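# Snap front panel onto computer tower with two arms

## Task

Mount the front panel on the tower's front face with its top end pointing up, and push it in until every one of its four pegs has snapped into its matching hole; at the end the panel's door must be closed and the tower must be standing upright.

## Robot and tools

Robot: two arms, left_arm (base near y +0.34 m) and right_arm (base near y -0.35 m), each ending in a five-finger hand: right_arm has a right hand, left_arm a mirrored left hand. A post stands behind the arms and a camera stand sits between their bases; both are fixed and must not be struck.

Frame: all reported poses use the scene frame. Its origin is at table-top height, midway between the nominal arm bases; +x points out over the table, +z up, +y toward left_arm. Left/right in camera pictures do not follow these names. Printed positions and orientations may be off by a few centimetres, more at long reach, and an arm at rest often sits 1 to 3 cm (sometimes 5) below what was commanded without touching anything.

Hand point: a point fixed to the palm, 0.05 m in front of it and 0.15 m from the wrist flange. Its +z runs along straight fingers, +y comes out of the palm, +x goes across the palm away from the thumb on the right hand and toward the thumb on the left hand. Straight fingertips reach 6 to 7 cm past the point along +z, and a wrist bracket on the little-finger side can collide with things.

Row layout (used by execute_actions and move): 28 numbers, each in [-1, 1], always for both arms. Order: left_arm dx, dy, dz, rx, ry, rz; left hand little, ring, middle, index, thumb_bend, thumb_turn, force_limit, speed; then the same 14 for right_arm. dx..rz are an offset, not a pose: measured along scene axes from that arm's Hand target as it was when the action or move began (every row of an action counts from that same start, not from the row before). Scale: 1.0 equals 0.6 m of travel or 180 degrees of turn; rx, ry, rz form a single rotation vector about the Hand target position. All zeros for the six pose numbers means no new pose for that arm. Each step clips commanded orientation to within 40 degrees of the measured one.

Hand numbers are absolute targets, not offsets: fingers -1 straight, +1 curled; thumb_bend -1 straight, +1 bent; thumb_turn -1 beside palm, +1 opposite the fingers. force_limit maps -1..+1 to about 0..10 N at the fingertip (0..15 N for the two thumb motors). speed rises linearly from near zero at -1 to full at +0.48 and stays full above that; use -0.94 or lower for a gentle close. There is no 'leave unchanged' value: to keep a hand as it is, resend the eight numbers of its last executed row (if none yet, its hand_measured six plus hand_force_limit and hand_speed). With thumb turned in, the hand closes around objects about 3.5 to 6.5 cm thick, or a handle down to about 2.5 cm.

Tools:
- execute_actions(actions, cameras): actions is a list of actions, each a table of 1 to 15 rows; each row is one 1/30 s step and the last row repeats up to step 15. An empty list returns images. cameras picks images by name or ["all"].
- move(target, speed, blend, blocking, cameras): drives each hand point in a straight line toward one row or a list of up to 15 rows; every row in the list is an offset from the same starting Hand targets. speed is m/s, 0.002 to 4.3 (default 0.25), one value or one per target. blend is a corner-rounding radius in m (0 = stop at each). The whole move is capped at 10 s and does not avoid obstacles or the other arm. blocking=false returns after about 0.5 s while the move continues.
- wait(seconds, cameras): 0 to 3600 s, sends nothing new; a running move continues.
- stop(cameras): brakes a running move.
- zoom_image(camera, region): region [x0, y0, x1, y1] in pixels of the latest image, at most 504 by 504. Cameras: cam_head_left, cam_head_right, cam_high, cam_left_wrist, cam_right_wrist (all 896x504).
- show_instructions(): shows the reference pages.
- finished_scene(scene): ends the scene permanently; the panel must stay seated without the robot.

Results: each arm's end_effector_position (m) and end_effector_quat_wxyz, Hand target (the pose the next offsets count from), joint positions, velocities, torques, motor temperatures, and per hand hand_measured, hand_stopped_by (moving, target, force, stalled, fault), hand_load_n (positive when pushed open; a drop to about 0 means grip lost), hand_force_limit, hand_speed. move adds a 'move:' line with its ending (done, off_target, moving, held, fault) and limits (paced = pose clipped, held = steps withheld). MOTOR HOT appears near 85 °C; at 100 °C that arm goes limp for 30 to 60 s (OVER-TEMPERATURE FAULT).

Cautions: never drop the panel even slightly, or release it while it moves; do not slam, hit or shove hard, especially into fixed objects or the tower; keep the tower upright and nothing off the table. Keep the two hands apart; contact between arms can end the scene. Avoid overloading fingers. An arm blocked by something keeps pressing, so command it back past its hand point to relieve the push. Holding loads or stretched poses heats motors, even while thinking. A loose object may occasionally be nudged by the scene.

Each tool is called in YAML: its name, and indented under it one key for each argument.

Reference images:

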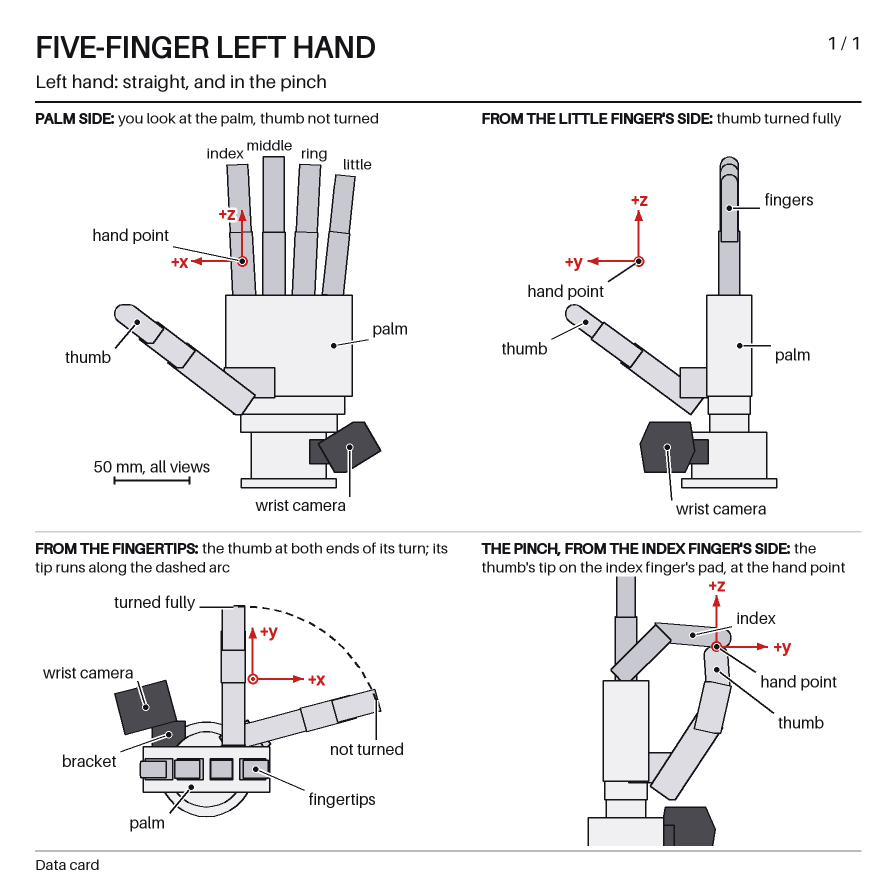

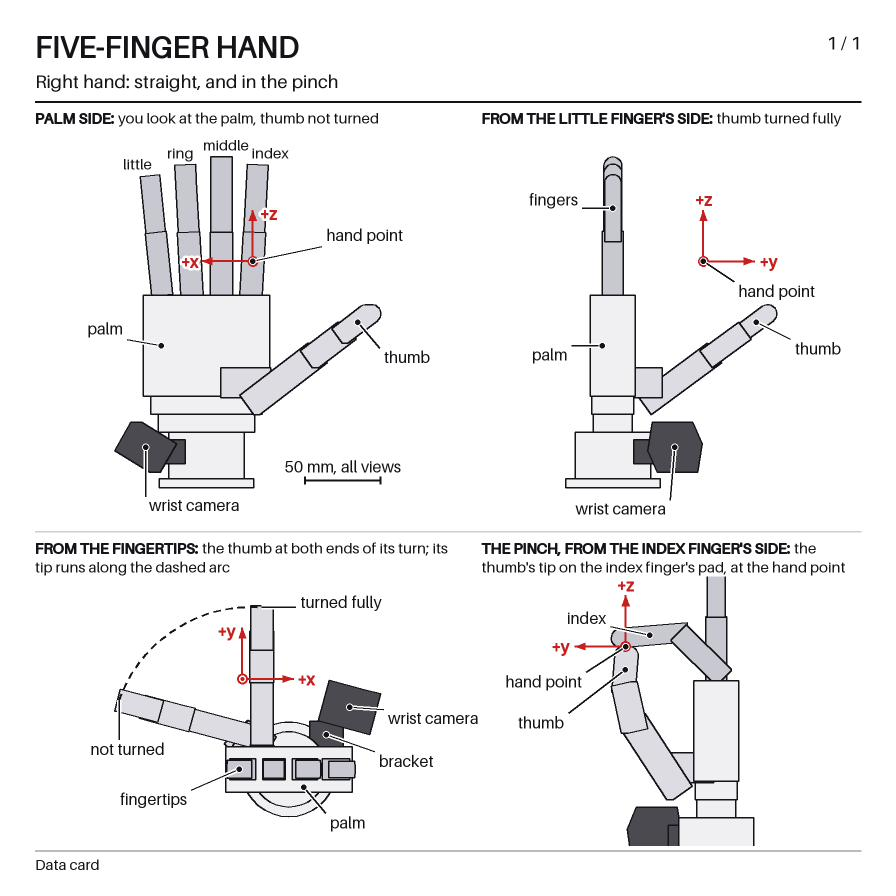

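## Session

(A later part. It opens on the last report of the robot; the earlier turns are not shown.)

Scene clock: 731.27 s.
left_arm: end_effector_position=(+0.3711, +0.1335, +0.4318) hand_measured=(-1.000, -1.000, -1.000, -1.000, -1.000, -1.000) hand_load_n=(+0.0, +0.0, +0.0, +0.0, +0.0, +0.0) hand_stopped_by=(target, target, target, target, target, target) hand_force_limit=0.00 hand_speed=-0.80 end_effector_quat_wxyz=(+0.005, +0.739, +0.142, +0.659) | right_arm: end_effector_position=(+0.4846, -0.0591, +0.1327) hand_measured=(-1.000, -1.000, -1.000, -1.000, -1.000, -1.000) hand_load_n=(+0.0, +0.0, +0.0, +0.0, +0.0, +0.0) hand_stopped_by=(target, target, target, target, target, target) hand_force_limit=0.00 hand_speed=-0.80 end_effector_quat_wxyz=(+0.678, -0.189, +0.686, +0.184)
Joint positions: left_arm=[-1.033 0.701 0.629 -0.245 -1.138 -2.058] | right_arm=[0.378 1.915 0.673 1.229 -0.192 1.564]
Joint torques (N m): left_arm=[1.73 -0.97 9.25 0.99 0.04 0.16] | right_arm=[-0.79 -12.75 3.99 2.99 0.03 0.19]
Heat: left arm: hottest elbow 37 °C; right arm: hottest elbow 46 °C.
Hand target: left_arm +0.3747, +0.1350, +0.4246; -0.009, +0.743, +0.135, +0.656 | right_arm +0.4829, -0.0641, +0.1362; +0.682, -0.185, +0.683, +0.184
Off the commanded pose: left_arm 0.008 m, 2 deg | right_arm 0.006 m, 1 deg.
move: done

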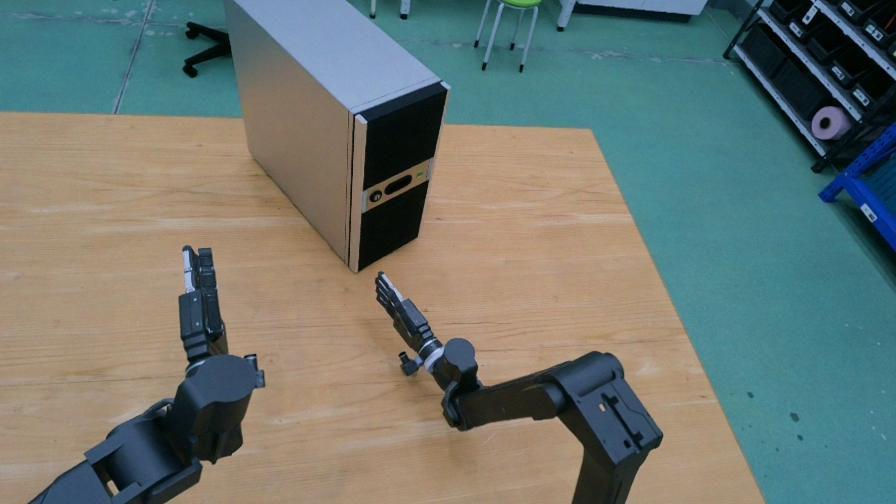

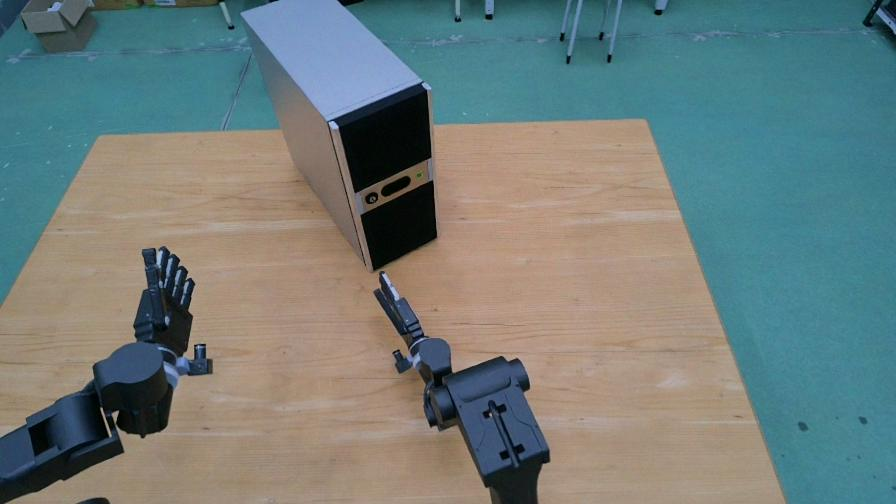

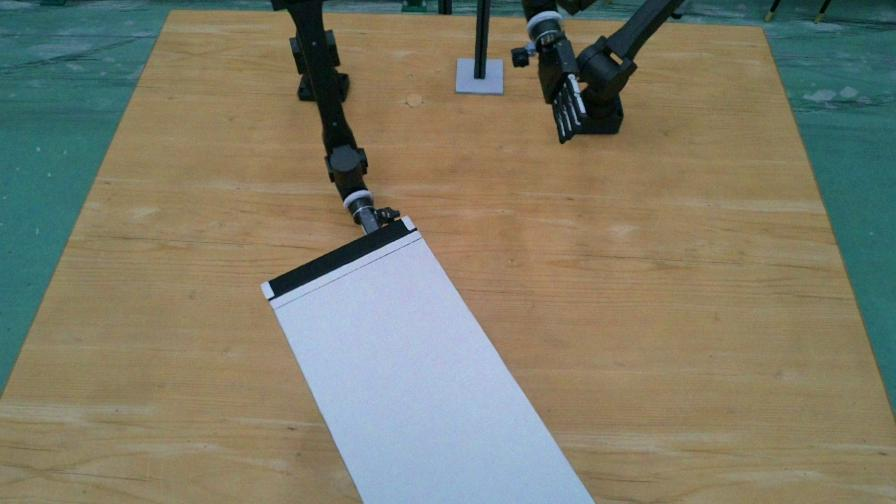

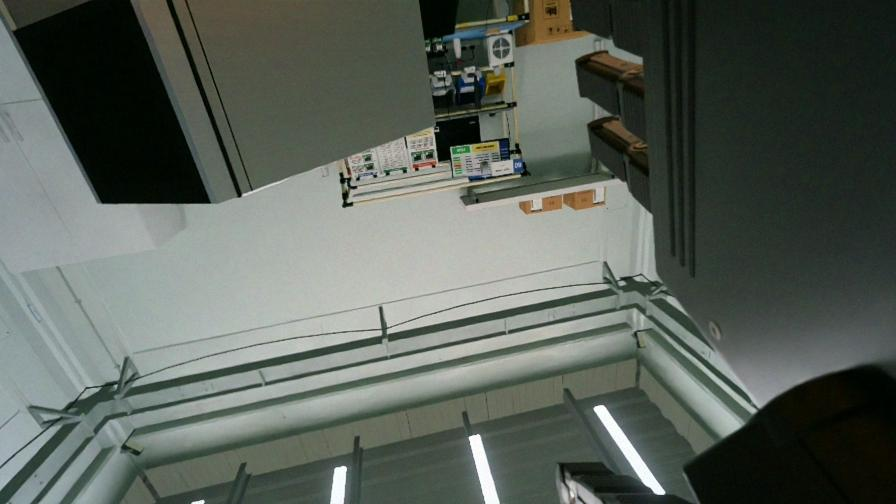

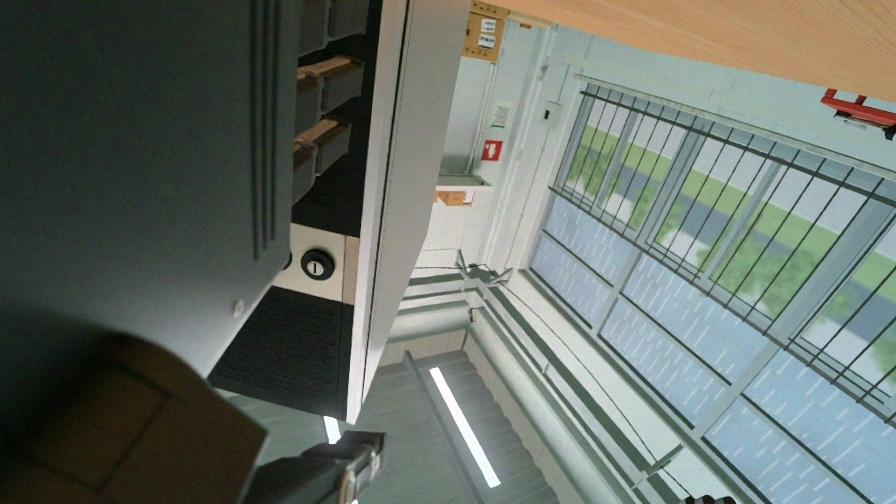

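zoom_image:
  camera: "cam_left_wrist"
  region: [200, 140, 270, 210]

zoom_image:
  camera: "cam_left_wrist"
  region: [140, 0, 210, 70]

zoom_image:
  camera: "cam_right_wrist"
  region: [320, 330, 420, 430]

Scaled by 7.200.

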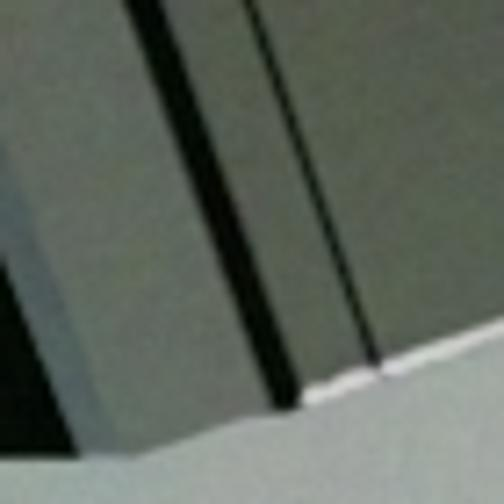

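Scaled by 7.200.

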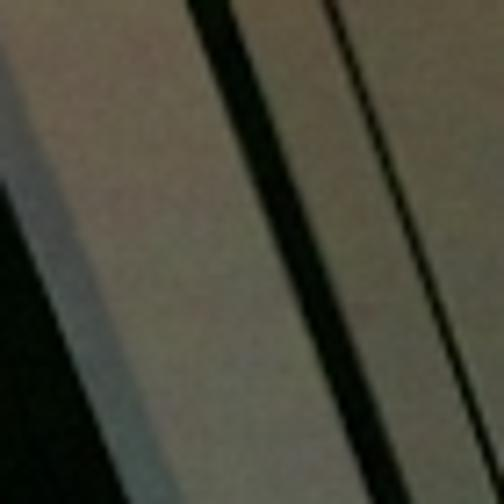

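Scaled by 5.040.

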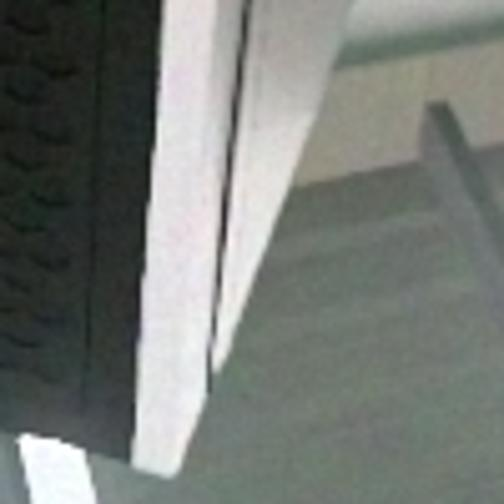

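zoom_image:
  camera: "cam_head_left"
  region: [425, 65, 465, 105]

zoom_image:
  camera: "cam_head_right"
  region: [405, 65, 445, 105]

zoom_image:
  camera: "cam_head_right"
  region: [360, 180, 460, 280]

Scaled by 12.600.

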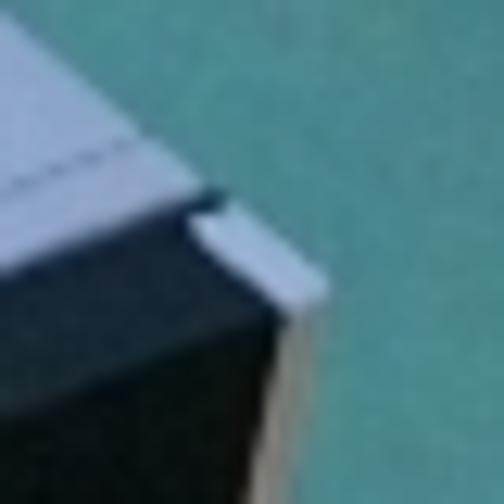

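Scaled by 12.600.

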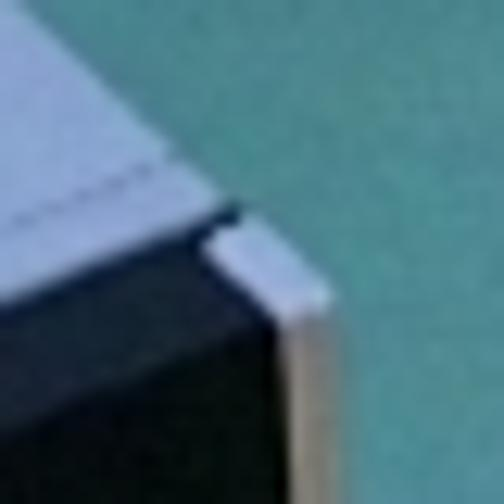

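Scaled by 5.040.

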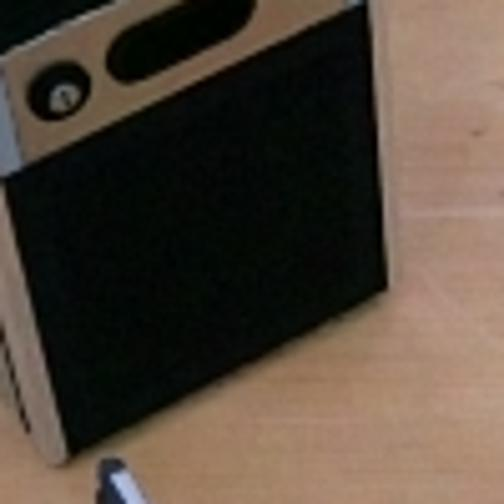

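move:
  target: [0,0,0,0,0,0,-1,-1,-1,-1,-1,-1,0,-0.8,0.2055,-0.2432,0.0083,0,0,0,-1,-1,-1,-1,-1,-1,0,-0.8]
  speed: 0.18
  cameras: ["cam_head_left","cam_head_right","cam_right_wrist"]

Scene clock: 740.10 s.
left_arm: end_effector_position=(+0.3711, +0.1335, +0.4318) hand_measured=(-1.000, -1.000, -1.000, -1.000, -1.000, -1.000) hand_load_n=(+0.0, +0.0, +0.0, -0.5, +0.0, +0.0) hand_stopped_by=(target, target, target, target, target, target) hand_force_limit=0.00 hand_speed=-0.80 end_effector_quat_wxyz=(+0.005, +0.739, +0.142, +0.659) | right_arm: end_effector_position=(+0.5969, -0.2125, +0.1450) hand_measured=(-1.000, -1.000, -1.000, -1.000, -1.000, -1.000) hand_load_n=(+0.0, +0.0, +0.0, +0.0, +0.0, +0.0) hand_stopped_by=(target, target, target, target, target, target) hand_force_limit=0.00 hand_speed=-0.80 end_effector_quat_wxyz=(+0.684, -0.185, +0.682, +0.180)
Joint positions: left_arm=[-1.033 0.701 0.629 -0.245 -1.138 -2.058] | right_arm=[0.008 2 0.93 1.071 -0.55 1.564]
Joint torques (N m): left_arm=[1.73 -0.97 9.25 0.99 0.03 0.15] | right_arm=[-0.21 -12.81 8.83 1.87 0.07 0.14]
Heat: left arm: hottest elbow 36 °C; right arm: hottest elbow 45 °C.
Hand target: left_arm +0.3747, +0.1350, +0.4246; -0.009, +0.743, +0.135, +0.656 | right_arm +0.6062, -0.2101, +0.1414; +0.682, -0.185, +0.683, +0.184
Off the commanded pose: left_arm 0.008 m, 2 deg | right_arm 0.010 m, 1 deg.
move: done

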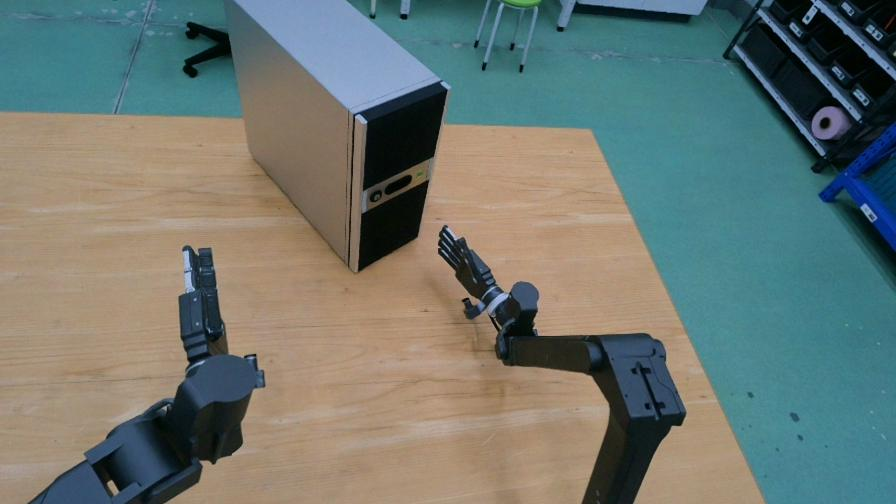

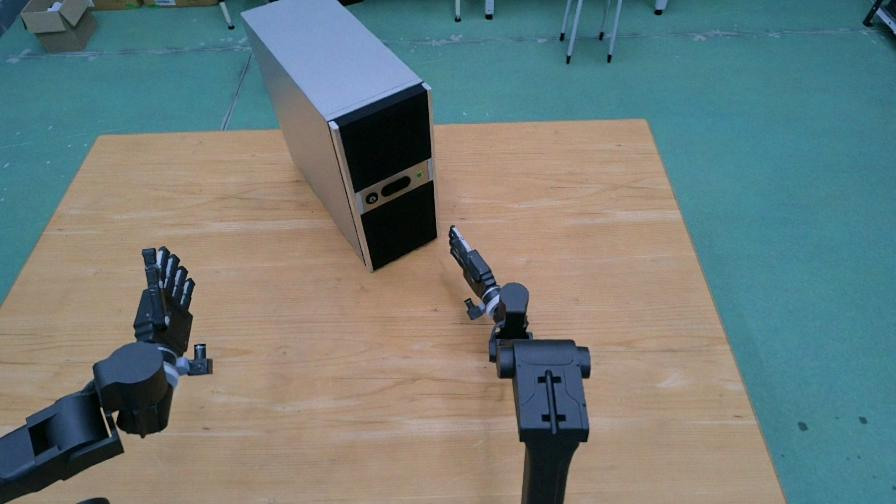

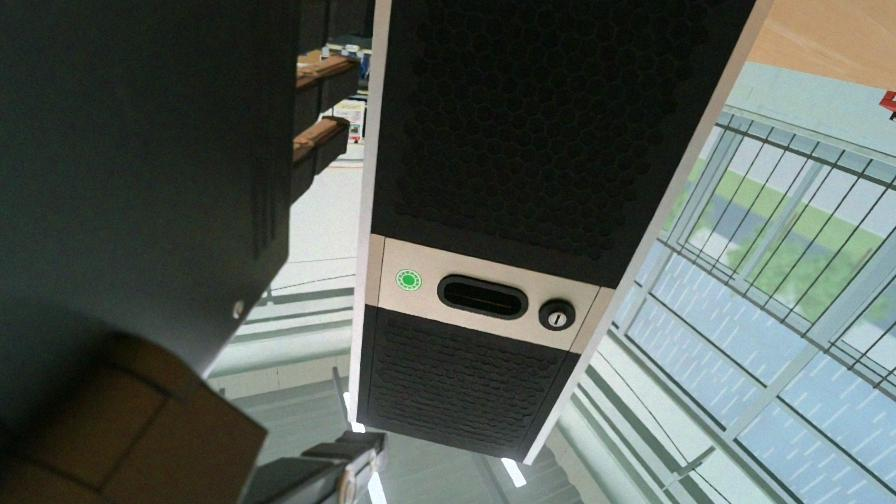

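move:
  target:
    - [0,0,0,0,0,0,-1,-1,-1,-1,-1,-1,0,-0.8,0.0722,0.0417,0,0,0,0,-1,-1,-1,-1,-1,-1,0,-0.8]
    - [0,0,0,0,0,0,-1,-1,-1,-1,-1,-1,0,-0.8,0.101,0.0583,0,0,0,0,-1,-1,-1,-1,-1,-1,0,-0.8]
  speed: [0.08,0.04]
  blend: 0.005
  cameras: ["cam_head_left","cam_head_right"]

zoom_image:
  camera: "cam_head_right"
  region: [390, 150, 490, 250]

Scene clock: 742.37 s.
left_arm: end_effector_position=(+0.3711, +0.1335, +0.4318) hand_measured=(-1.000, -1.000, -1.000, -1.000, -1.000, -1.000) hand_load_n=(+0.0, +0.0, +0.0, +0.0, +0.0, +0.0) hand_stopped_by=(target, target, target, target, target, target) hand_force_limit=0.00 hand_speed=-0.80 end_effector_quat_wxyz=(+0.005, +0.739, +0.142, +0.659) | right_arm: end_effector_position=(+0.6558, -0.1805, +0.1437) hand_measured=(-1.000, -1.000, -1.000, -1.000, -1.000, -1.000) hand_load_n=(+0.0, +0.0, +0.0, +0.0, +0.0, +0.0) hand_stopped_by=(target, target, target, target, target, target) hand_force_limit=0.00 hand_speed=-0.80 end_effector_quat_wxyz=(+0.682, -0.184, +0.684, +0.181)
Joint positions: left_arm=[-1.033 0.701 0.629 -0.245 -1.138 -2.058] | right_arm=[0.068 2.086 1.115 0.967 -0.49 1.564]
Joint torques (N m): left_arm=[1.79 -1.14 9.25 0.99 0.03 0.16] | right_arm=[0.44 -14.8 10.59 1.85 0.17 0.16]
Heat: left arm: hottest elbow 36 °C; right arm: hottest elbow 45 °C.
Hand target: left_arm +0.3747, +0.1350, +0.4246; -0.009, +0.743, +0.135, +0.656 | right_arm +0.6669, -0.1752, +0.1415; +0.682, -0.185, +0.683, +0.184
Off the commanded pose: left_arm 0.008 m, 2 deg | right_arm 0.013 m, 0 deg.
move: off_target (right_arm)

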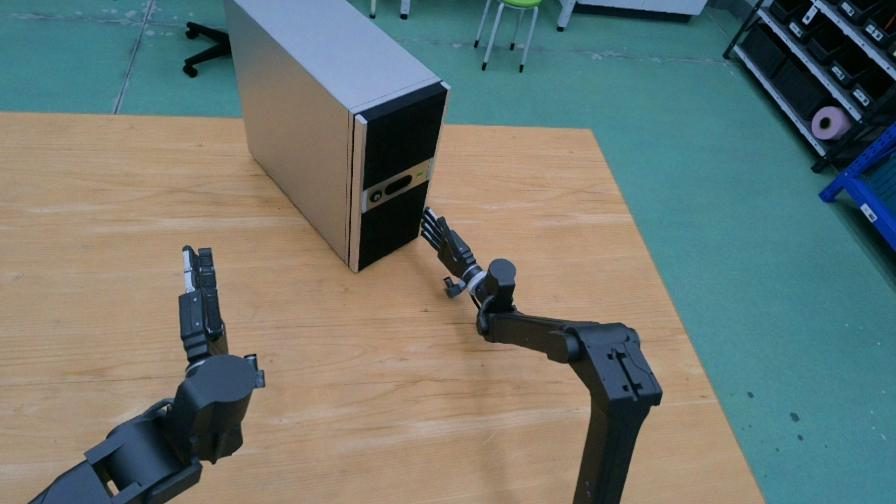

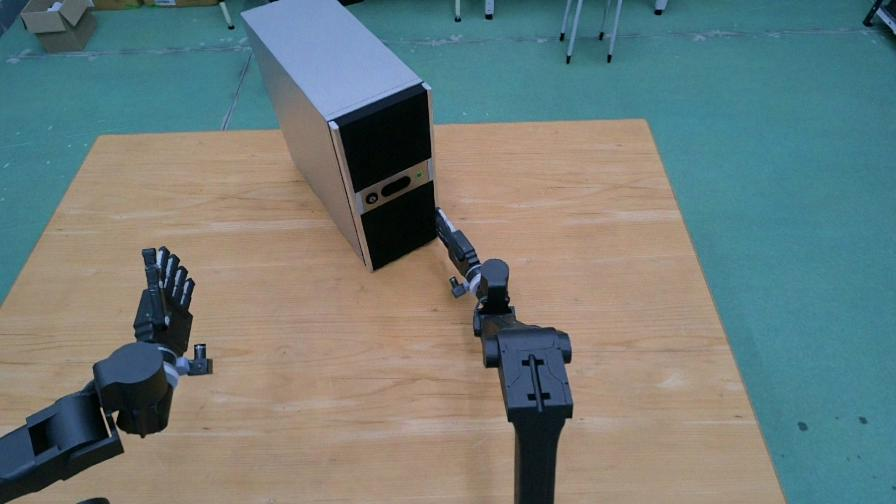

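Scaled by 5.040.

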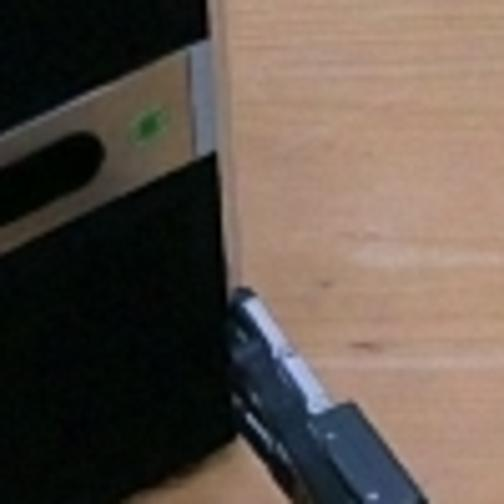

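move:
  target: [0,0,0,0,0,0,-1,-1,-1,-1,-1,-1,0,-0.8,0.0289,0.0167,0,0,0,0,-1,-1,-1,-1,-1,-1,0,-0.8]
  speed: 0.04
  cameras: ["cam_head_right"]

zoom_image:
  camera: "cam_head_right"
  region: [390, 150, 490, 250]

Scene clock: 744.97 s.
left_arm: end_effector_position=(+0.3711, +0.1335, +0.4318) hand_measured=(-1.000, -1.000, -1.000, -1.000, -1.000, -1.000) hand_load_n=(+0.0, +0.0, +0.0, +0.0, +0.0, +0.0) hand_stopped_by=(target, target, target, target, target, target) hand_force_limit=0.00 hand_speed=-0.80 end_effector_quat_wxyz=(+0.005, +0.739, +0.142, +0.659) | right_arm: end_effector_position=(+0.6588, -0.1801, +0.1433) hand_measured=(-1.000, -1.000, -1.000, -1.000, -1.000, -1.000) hand_load_n=(+0.0, +0.0, -2.0, +0.0, +0.0, +0.0) hand_stopped_by=(target, target, target, target, target, target) hand_force_limit=0.00 hand_speed=-0.80 end_effector_quat_wxyz=(+0.682, -0.182, +0.685, +0.178)
Joint positions: left_arm=[-1.033 0.701 0.629 -0.245 -1.138 -2.058] | right_arm=[0.07 2.089 1.122 0.96 -0.481 1.564]
Joint torques (N m): left_arm=[1.79 -0.97 9.24 0.99 0.03 0.15] | right_arm=[1.26 -12.4 14.45 0.95 0.48 0.23]
Heat: left arm: hottest elbow 36 °C; right arm: hottest elbow 45 °C.
Hand target: left_arm +0.3747, +0.1350, +0.4246; -0.009, +0.743, +0.135, +0.656 | right_arm +0.6842, -0.1652, +0.1416; +0.682, -0.185, +0.683, +0.184
Off the commanded pose: left_arm 0.008 m, 2 deg | right_arm 0.030 m, 1 deg.
move: off_target (right_arm)

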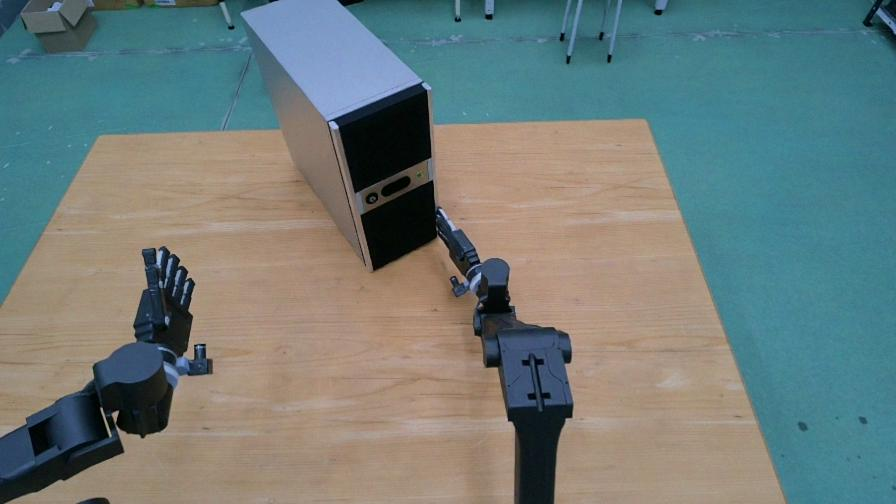

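Scaled by 5.040.

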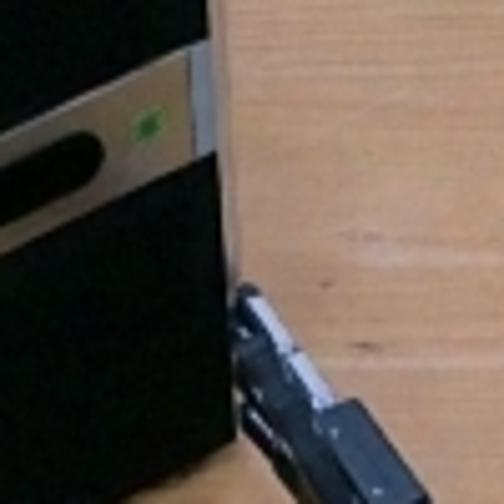

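move:
  target: [0,0,0,0,0,0,-1,-1,-1,-1,-1,-1,0,-0.8,-0.18,-0.104,0,0,0,0,-1,-1,-1,-1,-1,-1,0,-0.8]
  speed: 0.1
  cameras: ["all"]

zoom_image:
  camera: "cam_high"
  region: [390, 205, 430, 245]

zoom_image:
  camera: "cam_high"
  region: [252, 272, 292, 312]

Scene clock: 750.20 s.
left_arm: end_effector_position=(+0.3711, +0.1335, +0.4318) hand_measured=(-1.000, -1.000, -1.000, -1.000, -1.000, -1.000) hand_load_n=(+0.0, +0.0, +0.0, +0.0, +0.0, +0.0) hand_stopped_by=(target, target, target, target, target, target) hand_force_limit=0.00 hand_speed=-0.80 end_effector_quat_wxyz=(+0.005, +0.739, +0.142, +0.659) | right_arm: end_effector_position=(+0.5800, -0.2245, +0.1394) hand_measured=(-1.000, -1.000, -1.000, -1.000, -1.000, -1.000) hand_load_n=(+0.0, +0.0, +0.0, +0.0, +0.0, +0.0) hand_stopped_by=(target, target, target, target, target, target) hand_force_limit=0.00 hand_speed=-0.80 end_effector_quat_wxyz=(+0.680, -0.187, +0.685, +0.185)
Joint positions: left_arm=[-1.033 0.701 0.629 -0.245 -1.138 -2.058] | right_arm=[-0.021 1.988 0.884 1.094 -0.588 1.564]
Joint torques (N m): left_arm=[1.79 -1.03 9.25 0.99 0.04 0.16] | right_arm=[-1.03 -13.92 5.09 2.76 0.07 0.12]
Heat: left arm: hottest elbow 36 °C; right arm: hottest elbow 45 °C.
Hand target: left_arm +0.3747, +0.1350, +0.4246; -0.009, +0.743, +0.135, +0.656 | right_arm +0.5762, -0.2276, +0.1415; +0.682, -0.185, +0.683, +0.184
Off the commanded pose: left_arm 0.008 m, 2 deg | right_arm 0.005 m, 0 deg.
move: done

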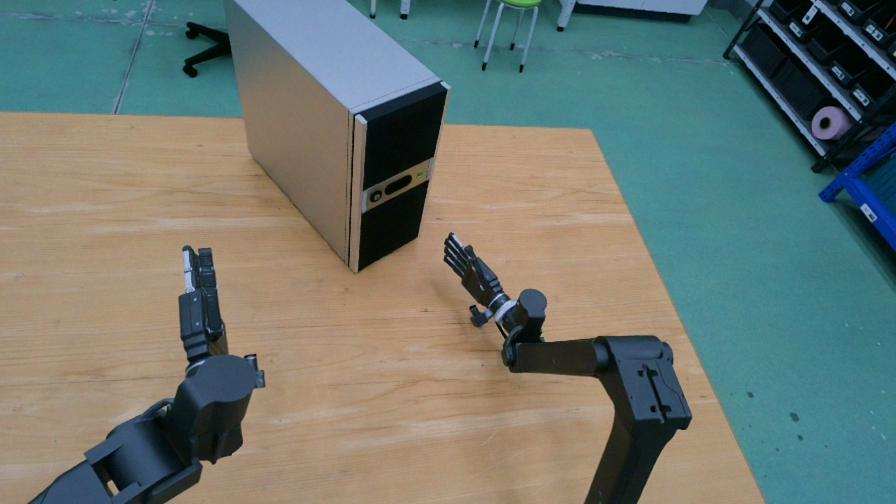

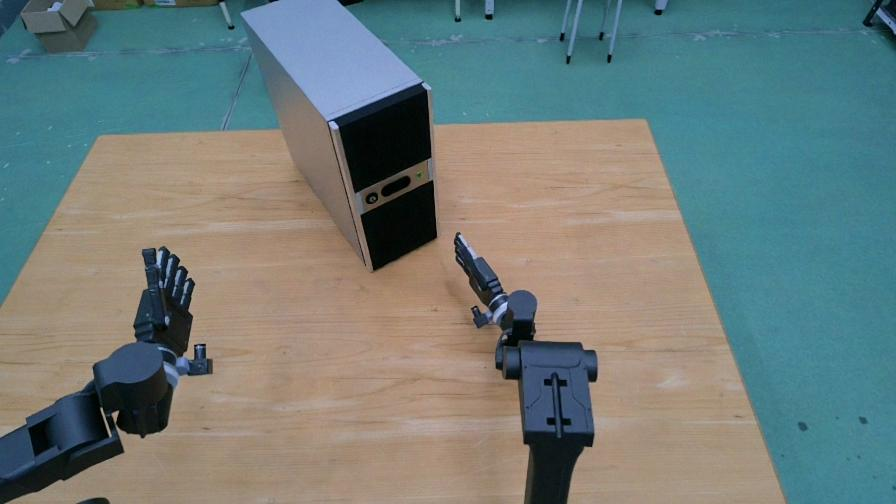

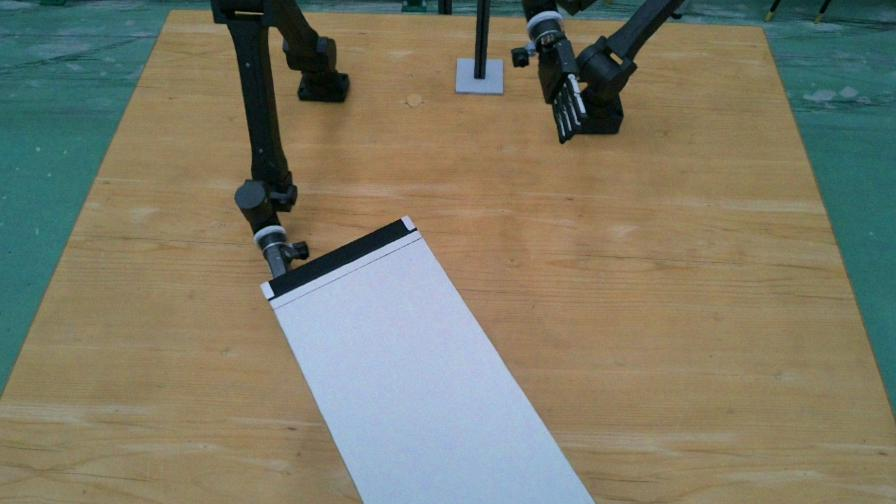

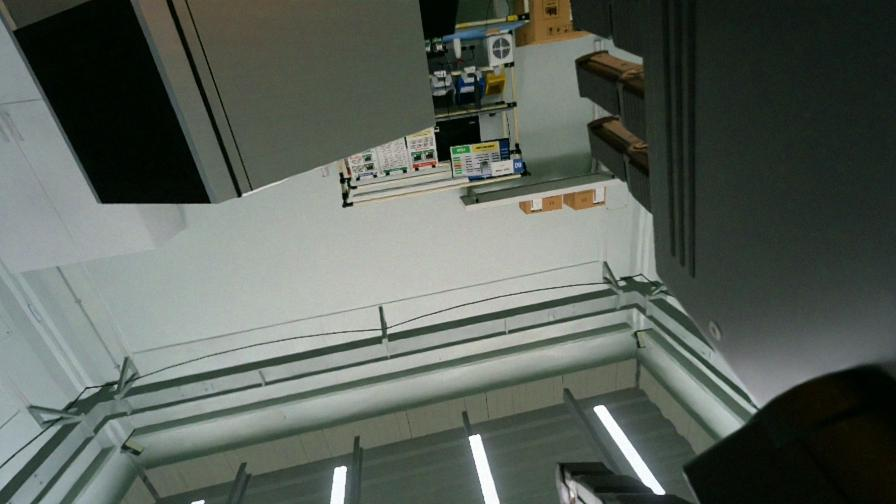

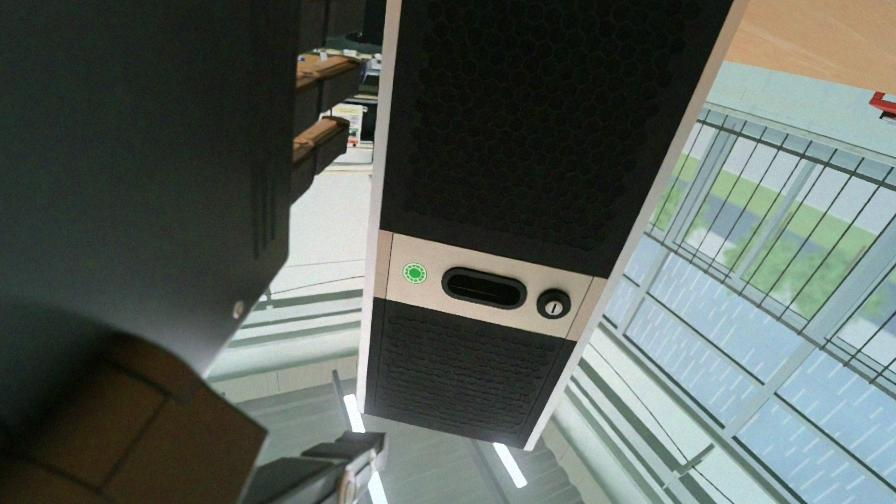

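Scaled by 12.600.

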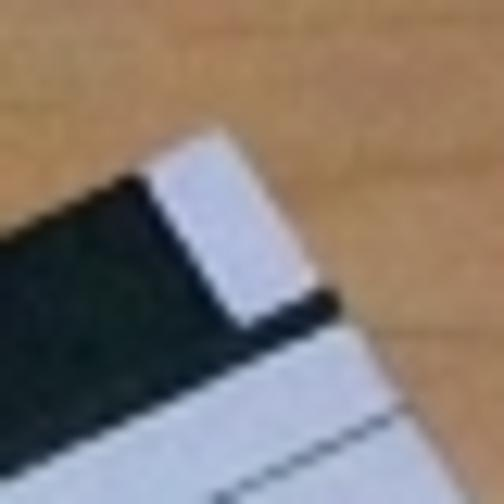

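Scaled by 12.600.

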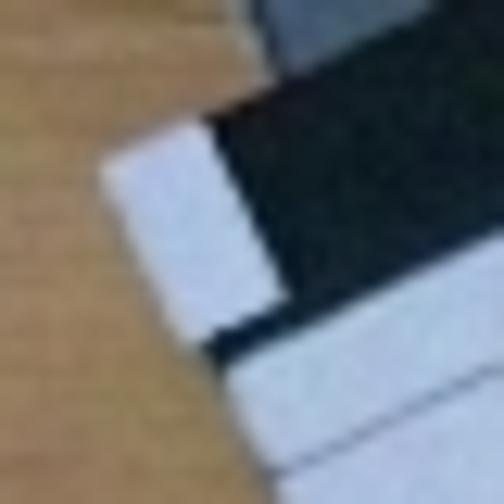

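move:
  target:
    - [0,0,0,0,0,0,-1,-1,-1,-1,-1,-1,0,-0.8,0,0,0.54,0,0,0,-1,-1,-1,-1,-1,-1,0,-0.8]
    - [0,0,0,0,0,0,-1,-1,-1,-1,-1,-1,0,-0.8,0.0933,0.0543,0.5275,0,0,0,-1,-1,-1,-1,-1,-1,0,-0.8]
  speed: [0.2,0.1]
  blend: 0.02
  cameras: ["cam_head_left","cam_head_right"]

zoom_image:
  camera: "cam_head_left"
  region: [400, 50, 500, 150]

zoom_image:
  camera: "cam_head_right"
  region: [390, 50, 490, 150]

Scene clock: 755.97 s.
left_arm: end_effector_position=(+0.3711, +0.1335, +0.4318) hand_measured=(-1.000, -1.000, -1.000, -1.000, -1.000, -1.000) hand_load_n=(+0.0, +0.0, +0.0, -0.5, +0.0, +0.0) hand_stopped_by=(target, target, target, target, target, target) hand_force_limit=0.00 hand_speed=-0.80 end_effector_quat_wxyz=(+0.005, +0.739, +0.142, +0.659) | right_arm: end_effector_position=(+0.6229, -0.1978, +0.4350) hand_measured=(-1.000, -1.000, -1.000, -1.000, -1.000, -1.000) hand_load_n=(+0.0, +0.0, +0.0, +0.0, +0.0, +0.0) hand_stopped_by=(target, target, target, target, target, target) hand_force_limit=0.00 hand_speed=-0.80 end_effector_quat_wxyz=(+0.672, -0.183, +0.694, +0.184)
Joint positions: left_arm=[-1.033 0.701 0.629 -0.245 -1.138 -2.058] | right_arm=[0.037 1.549 1.28 0.236 -0.525 1.564]
Joint torques (N m): left_arm=[1.9 -0.97 9.25 1.02 0.03 0.15] | right_arm=[0.56 -12.16 16.14 1.66 0.22 0.17]
Heat: left arm: hottest elbow 36 °C; right arm: hottest elbow 45 °C.
Hand target: left_arm +0.3747, +0.1350, +0.4246; -0.009, +0.743, +0.135, +0.656 | right_arm +0.6321, -0.1949, +0.4582; +0.682, -0.185, +0.683, +0.184
Off the commanded pose: left_arm 0.008 m, 2 deg | right_arm 0.025 m, 2 deg.
move: off_target (right_arm)

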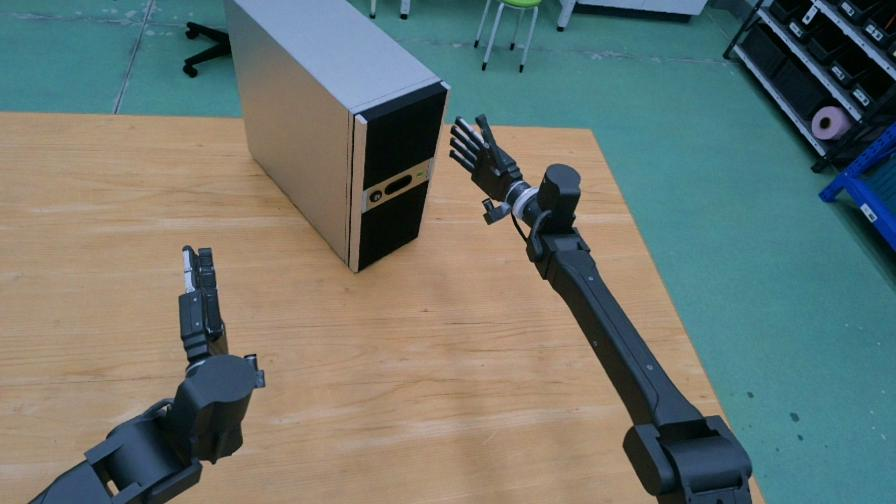

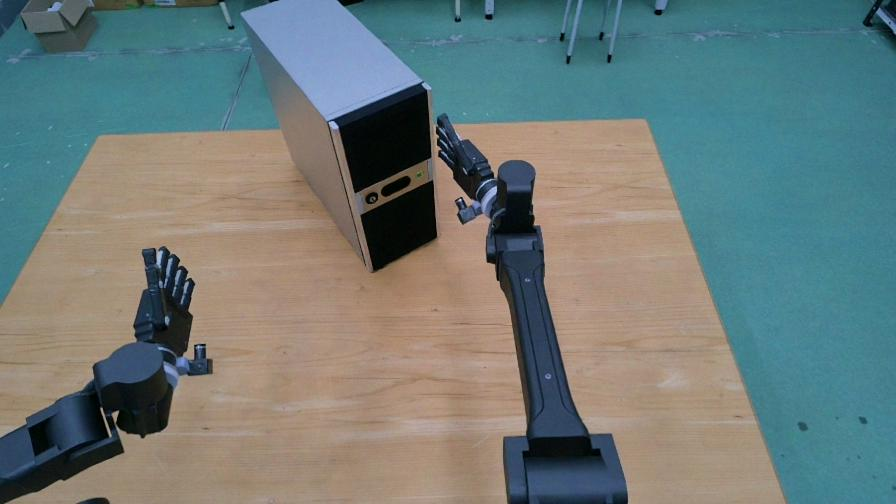

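Scaled by 5.040.

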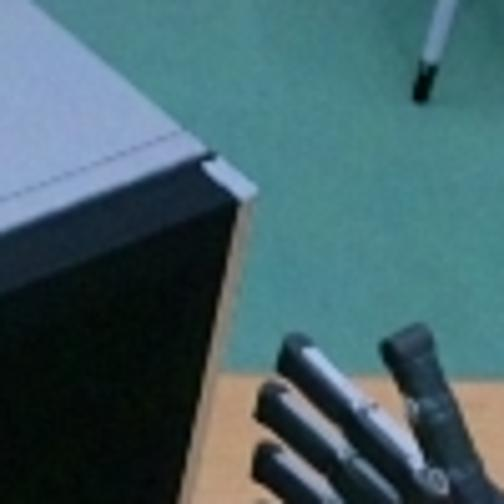

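Scaled by 5.040.

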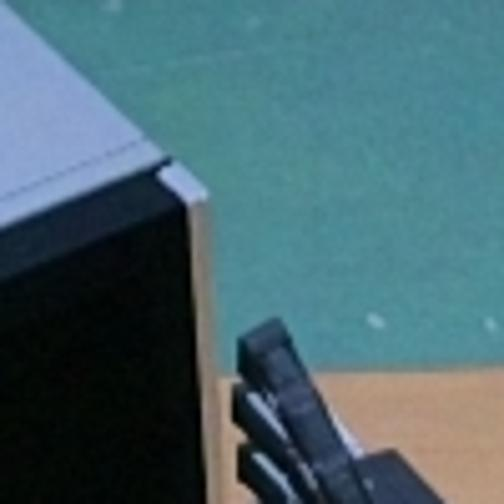

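move:
  target:
    - [0,0,0,0,0,0,-1,-1,-1,-1,-1,-1,0,-0.8,-0.03,-0.0173,0.08,0,0,0,-1,-1,-1,-1,-1,-1,0,-0.8]
    - [0,0,0,0,0,0,-1,-1,-1,-1,-1,-1,0,-0.8,0.0289,0.0167,0.005,0,0,0,-1,-1,-1,-1,-1,-1,0,-0.8]
    - [0,0,0,0,0,0,-1,-1,-1,-1,-1,-1,0,-0.8,0.052,0.03,0.005,0,0,0,-1,-1,-1,-1,-1,-1,0,-0.8]
  speed: [0.12,0.08,0.04]
  blend: [0.005,0.003,0]
  cameras: ["cam_head_left","cam_head_right"]

zoom_image:
  camera: "cam_head_left"
  region: [400, 50, 500, 150]

zoom_image:
  camera: "cam_head_right"
  region: [390, 50, 490, 150]

Scene clock: 758.97 s.
left_arm: end_effector_position=(+0.3711, +0.1335, +0.4318) hand_measured=(-1.000, -1.000, -1.000, -1.000, -1.000, -1.000) hand_load_n=(+0.0, +0.0, +0.0, +0.0, +0.0, +0.0) hand_stopped_by=(target, target, target, target, target, target) hand_force_limit=0.00 hand_speed=-0.80 end_effector_quat_wxyz=(+0.005, +0.739, +0.142, +0.659) | right_arm: end_effector_position=(+0.6524, -0.1825, +0.4407) hand_measured=(-1.000, -1.000, -1.000, -1.000, -1.000, -1.000) hand_load_n=(+0.0, +0.0, +0.0, +0.0, +0.0, +0.0) hand_stopped_by=(target, target, target, target, target, target) hand_force_limit=0.00 hand_speed=-0.80 end_effector_quat_wxyz=(+0.669, -0.181, +0.697, +0.184)
Joint positions: left_arm=[-1.033 0.701 0.629 -0.245 -1.138 -2.058] | right_arm=[0.065 1.617 1.383 0.191 -0.493 1.564]
Joint torques (N m): left_arm=[1.79 -0.97 9.28 1.01 0.03 0.15] | right_arm=[-0.32 -12.1 16.13 2.78 0.2 0.14]
Heat: left arm: hottest elbow 36 °C; right arm: hottest elbow 46 °C.
Hand target: left_arm +0.3747, +0.1350, +0.4246; -0.009, +0.743, +0.135, +0.656 | right_arm +0.6634, -0.1770, +0.4611; +0.682, -0.185, +0.683, +0.184
Off the commanded pose: left_arm 0.008 m, 2 deg | right_arm 0.024 m, 2 deg.
move: off_target (right_arm)

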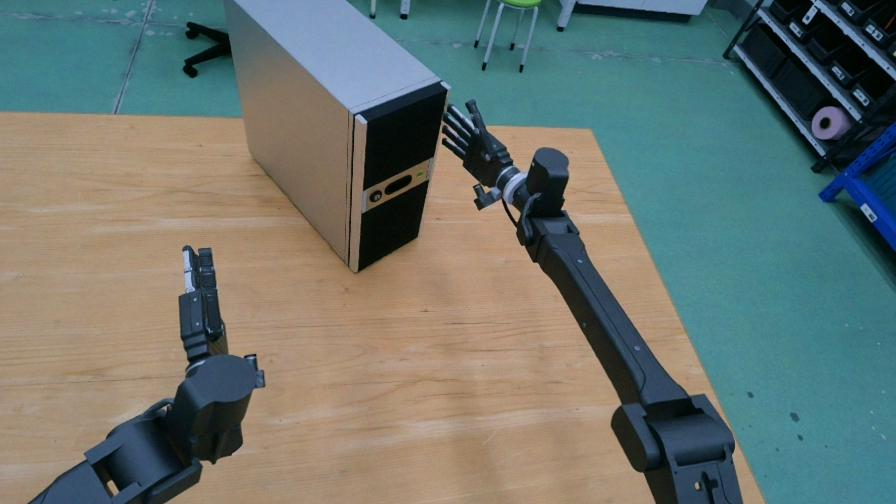

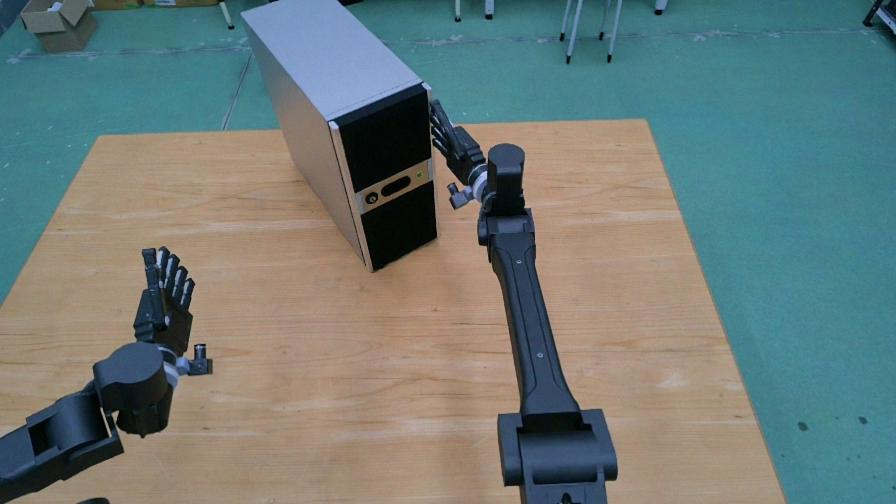

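Scaled by 5.040.

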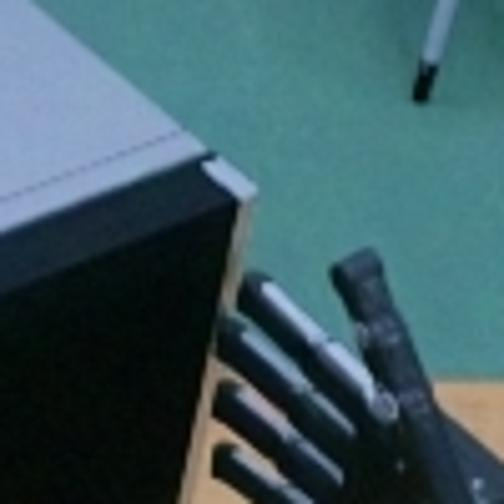

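Scaled by 5.040.

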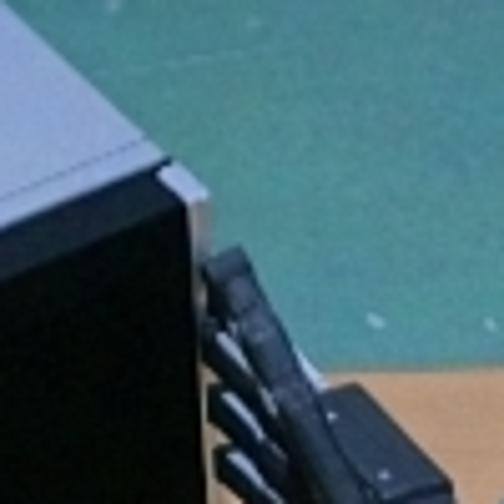

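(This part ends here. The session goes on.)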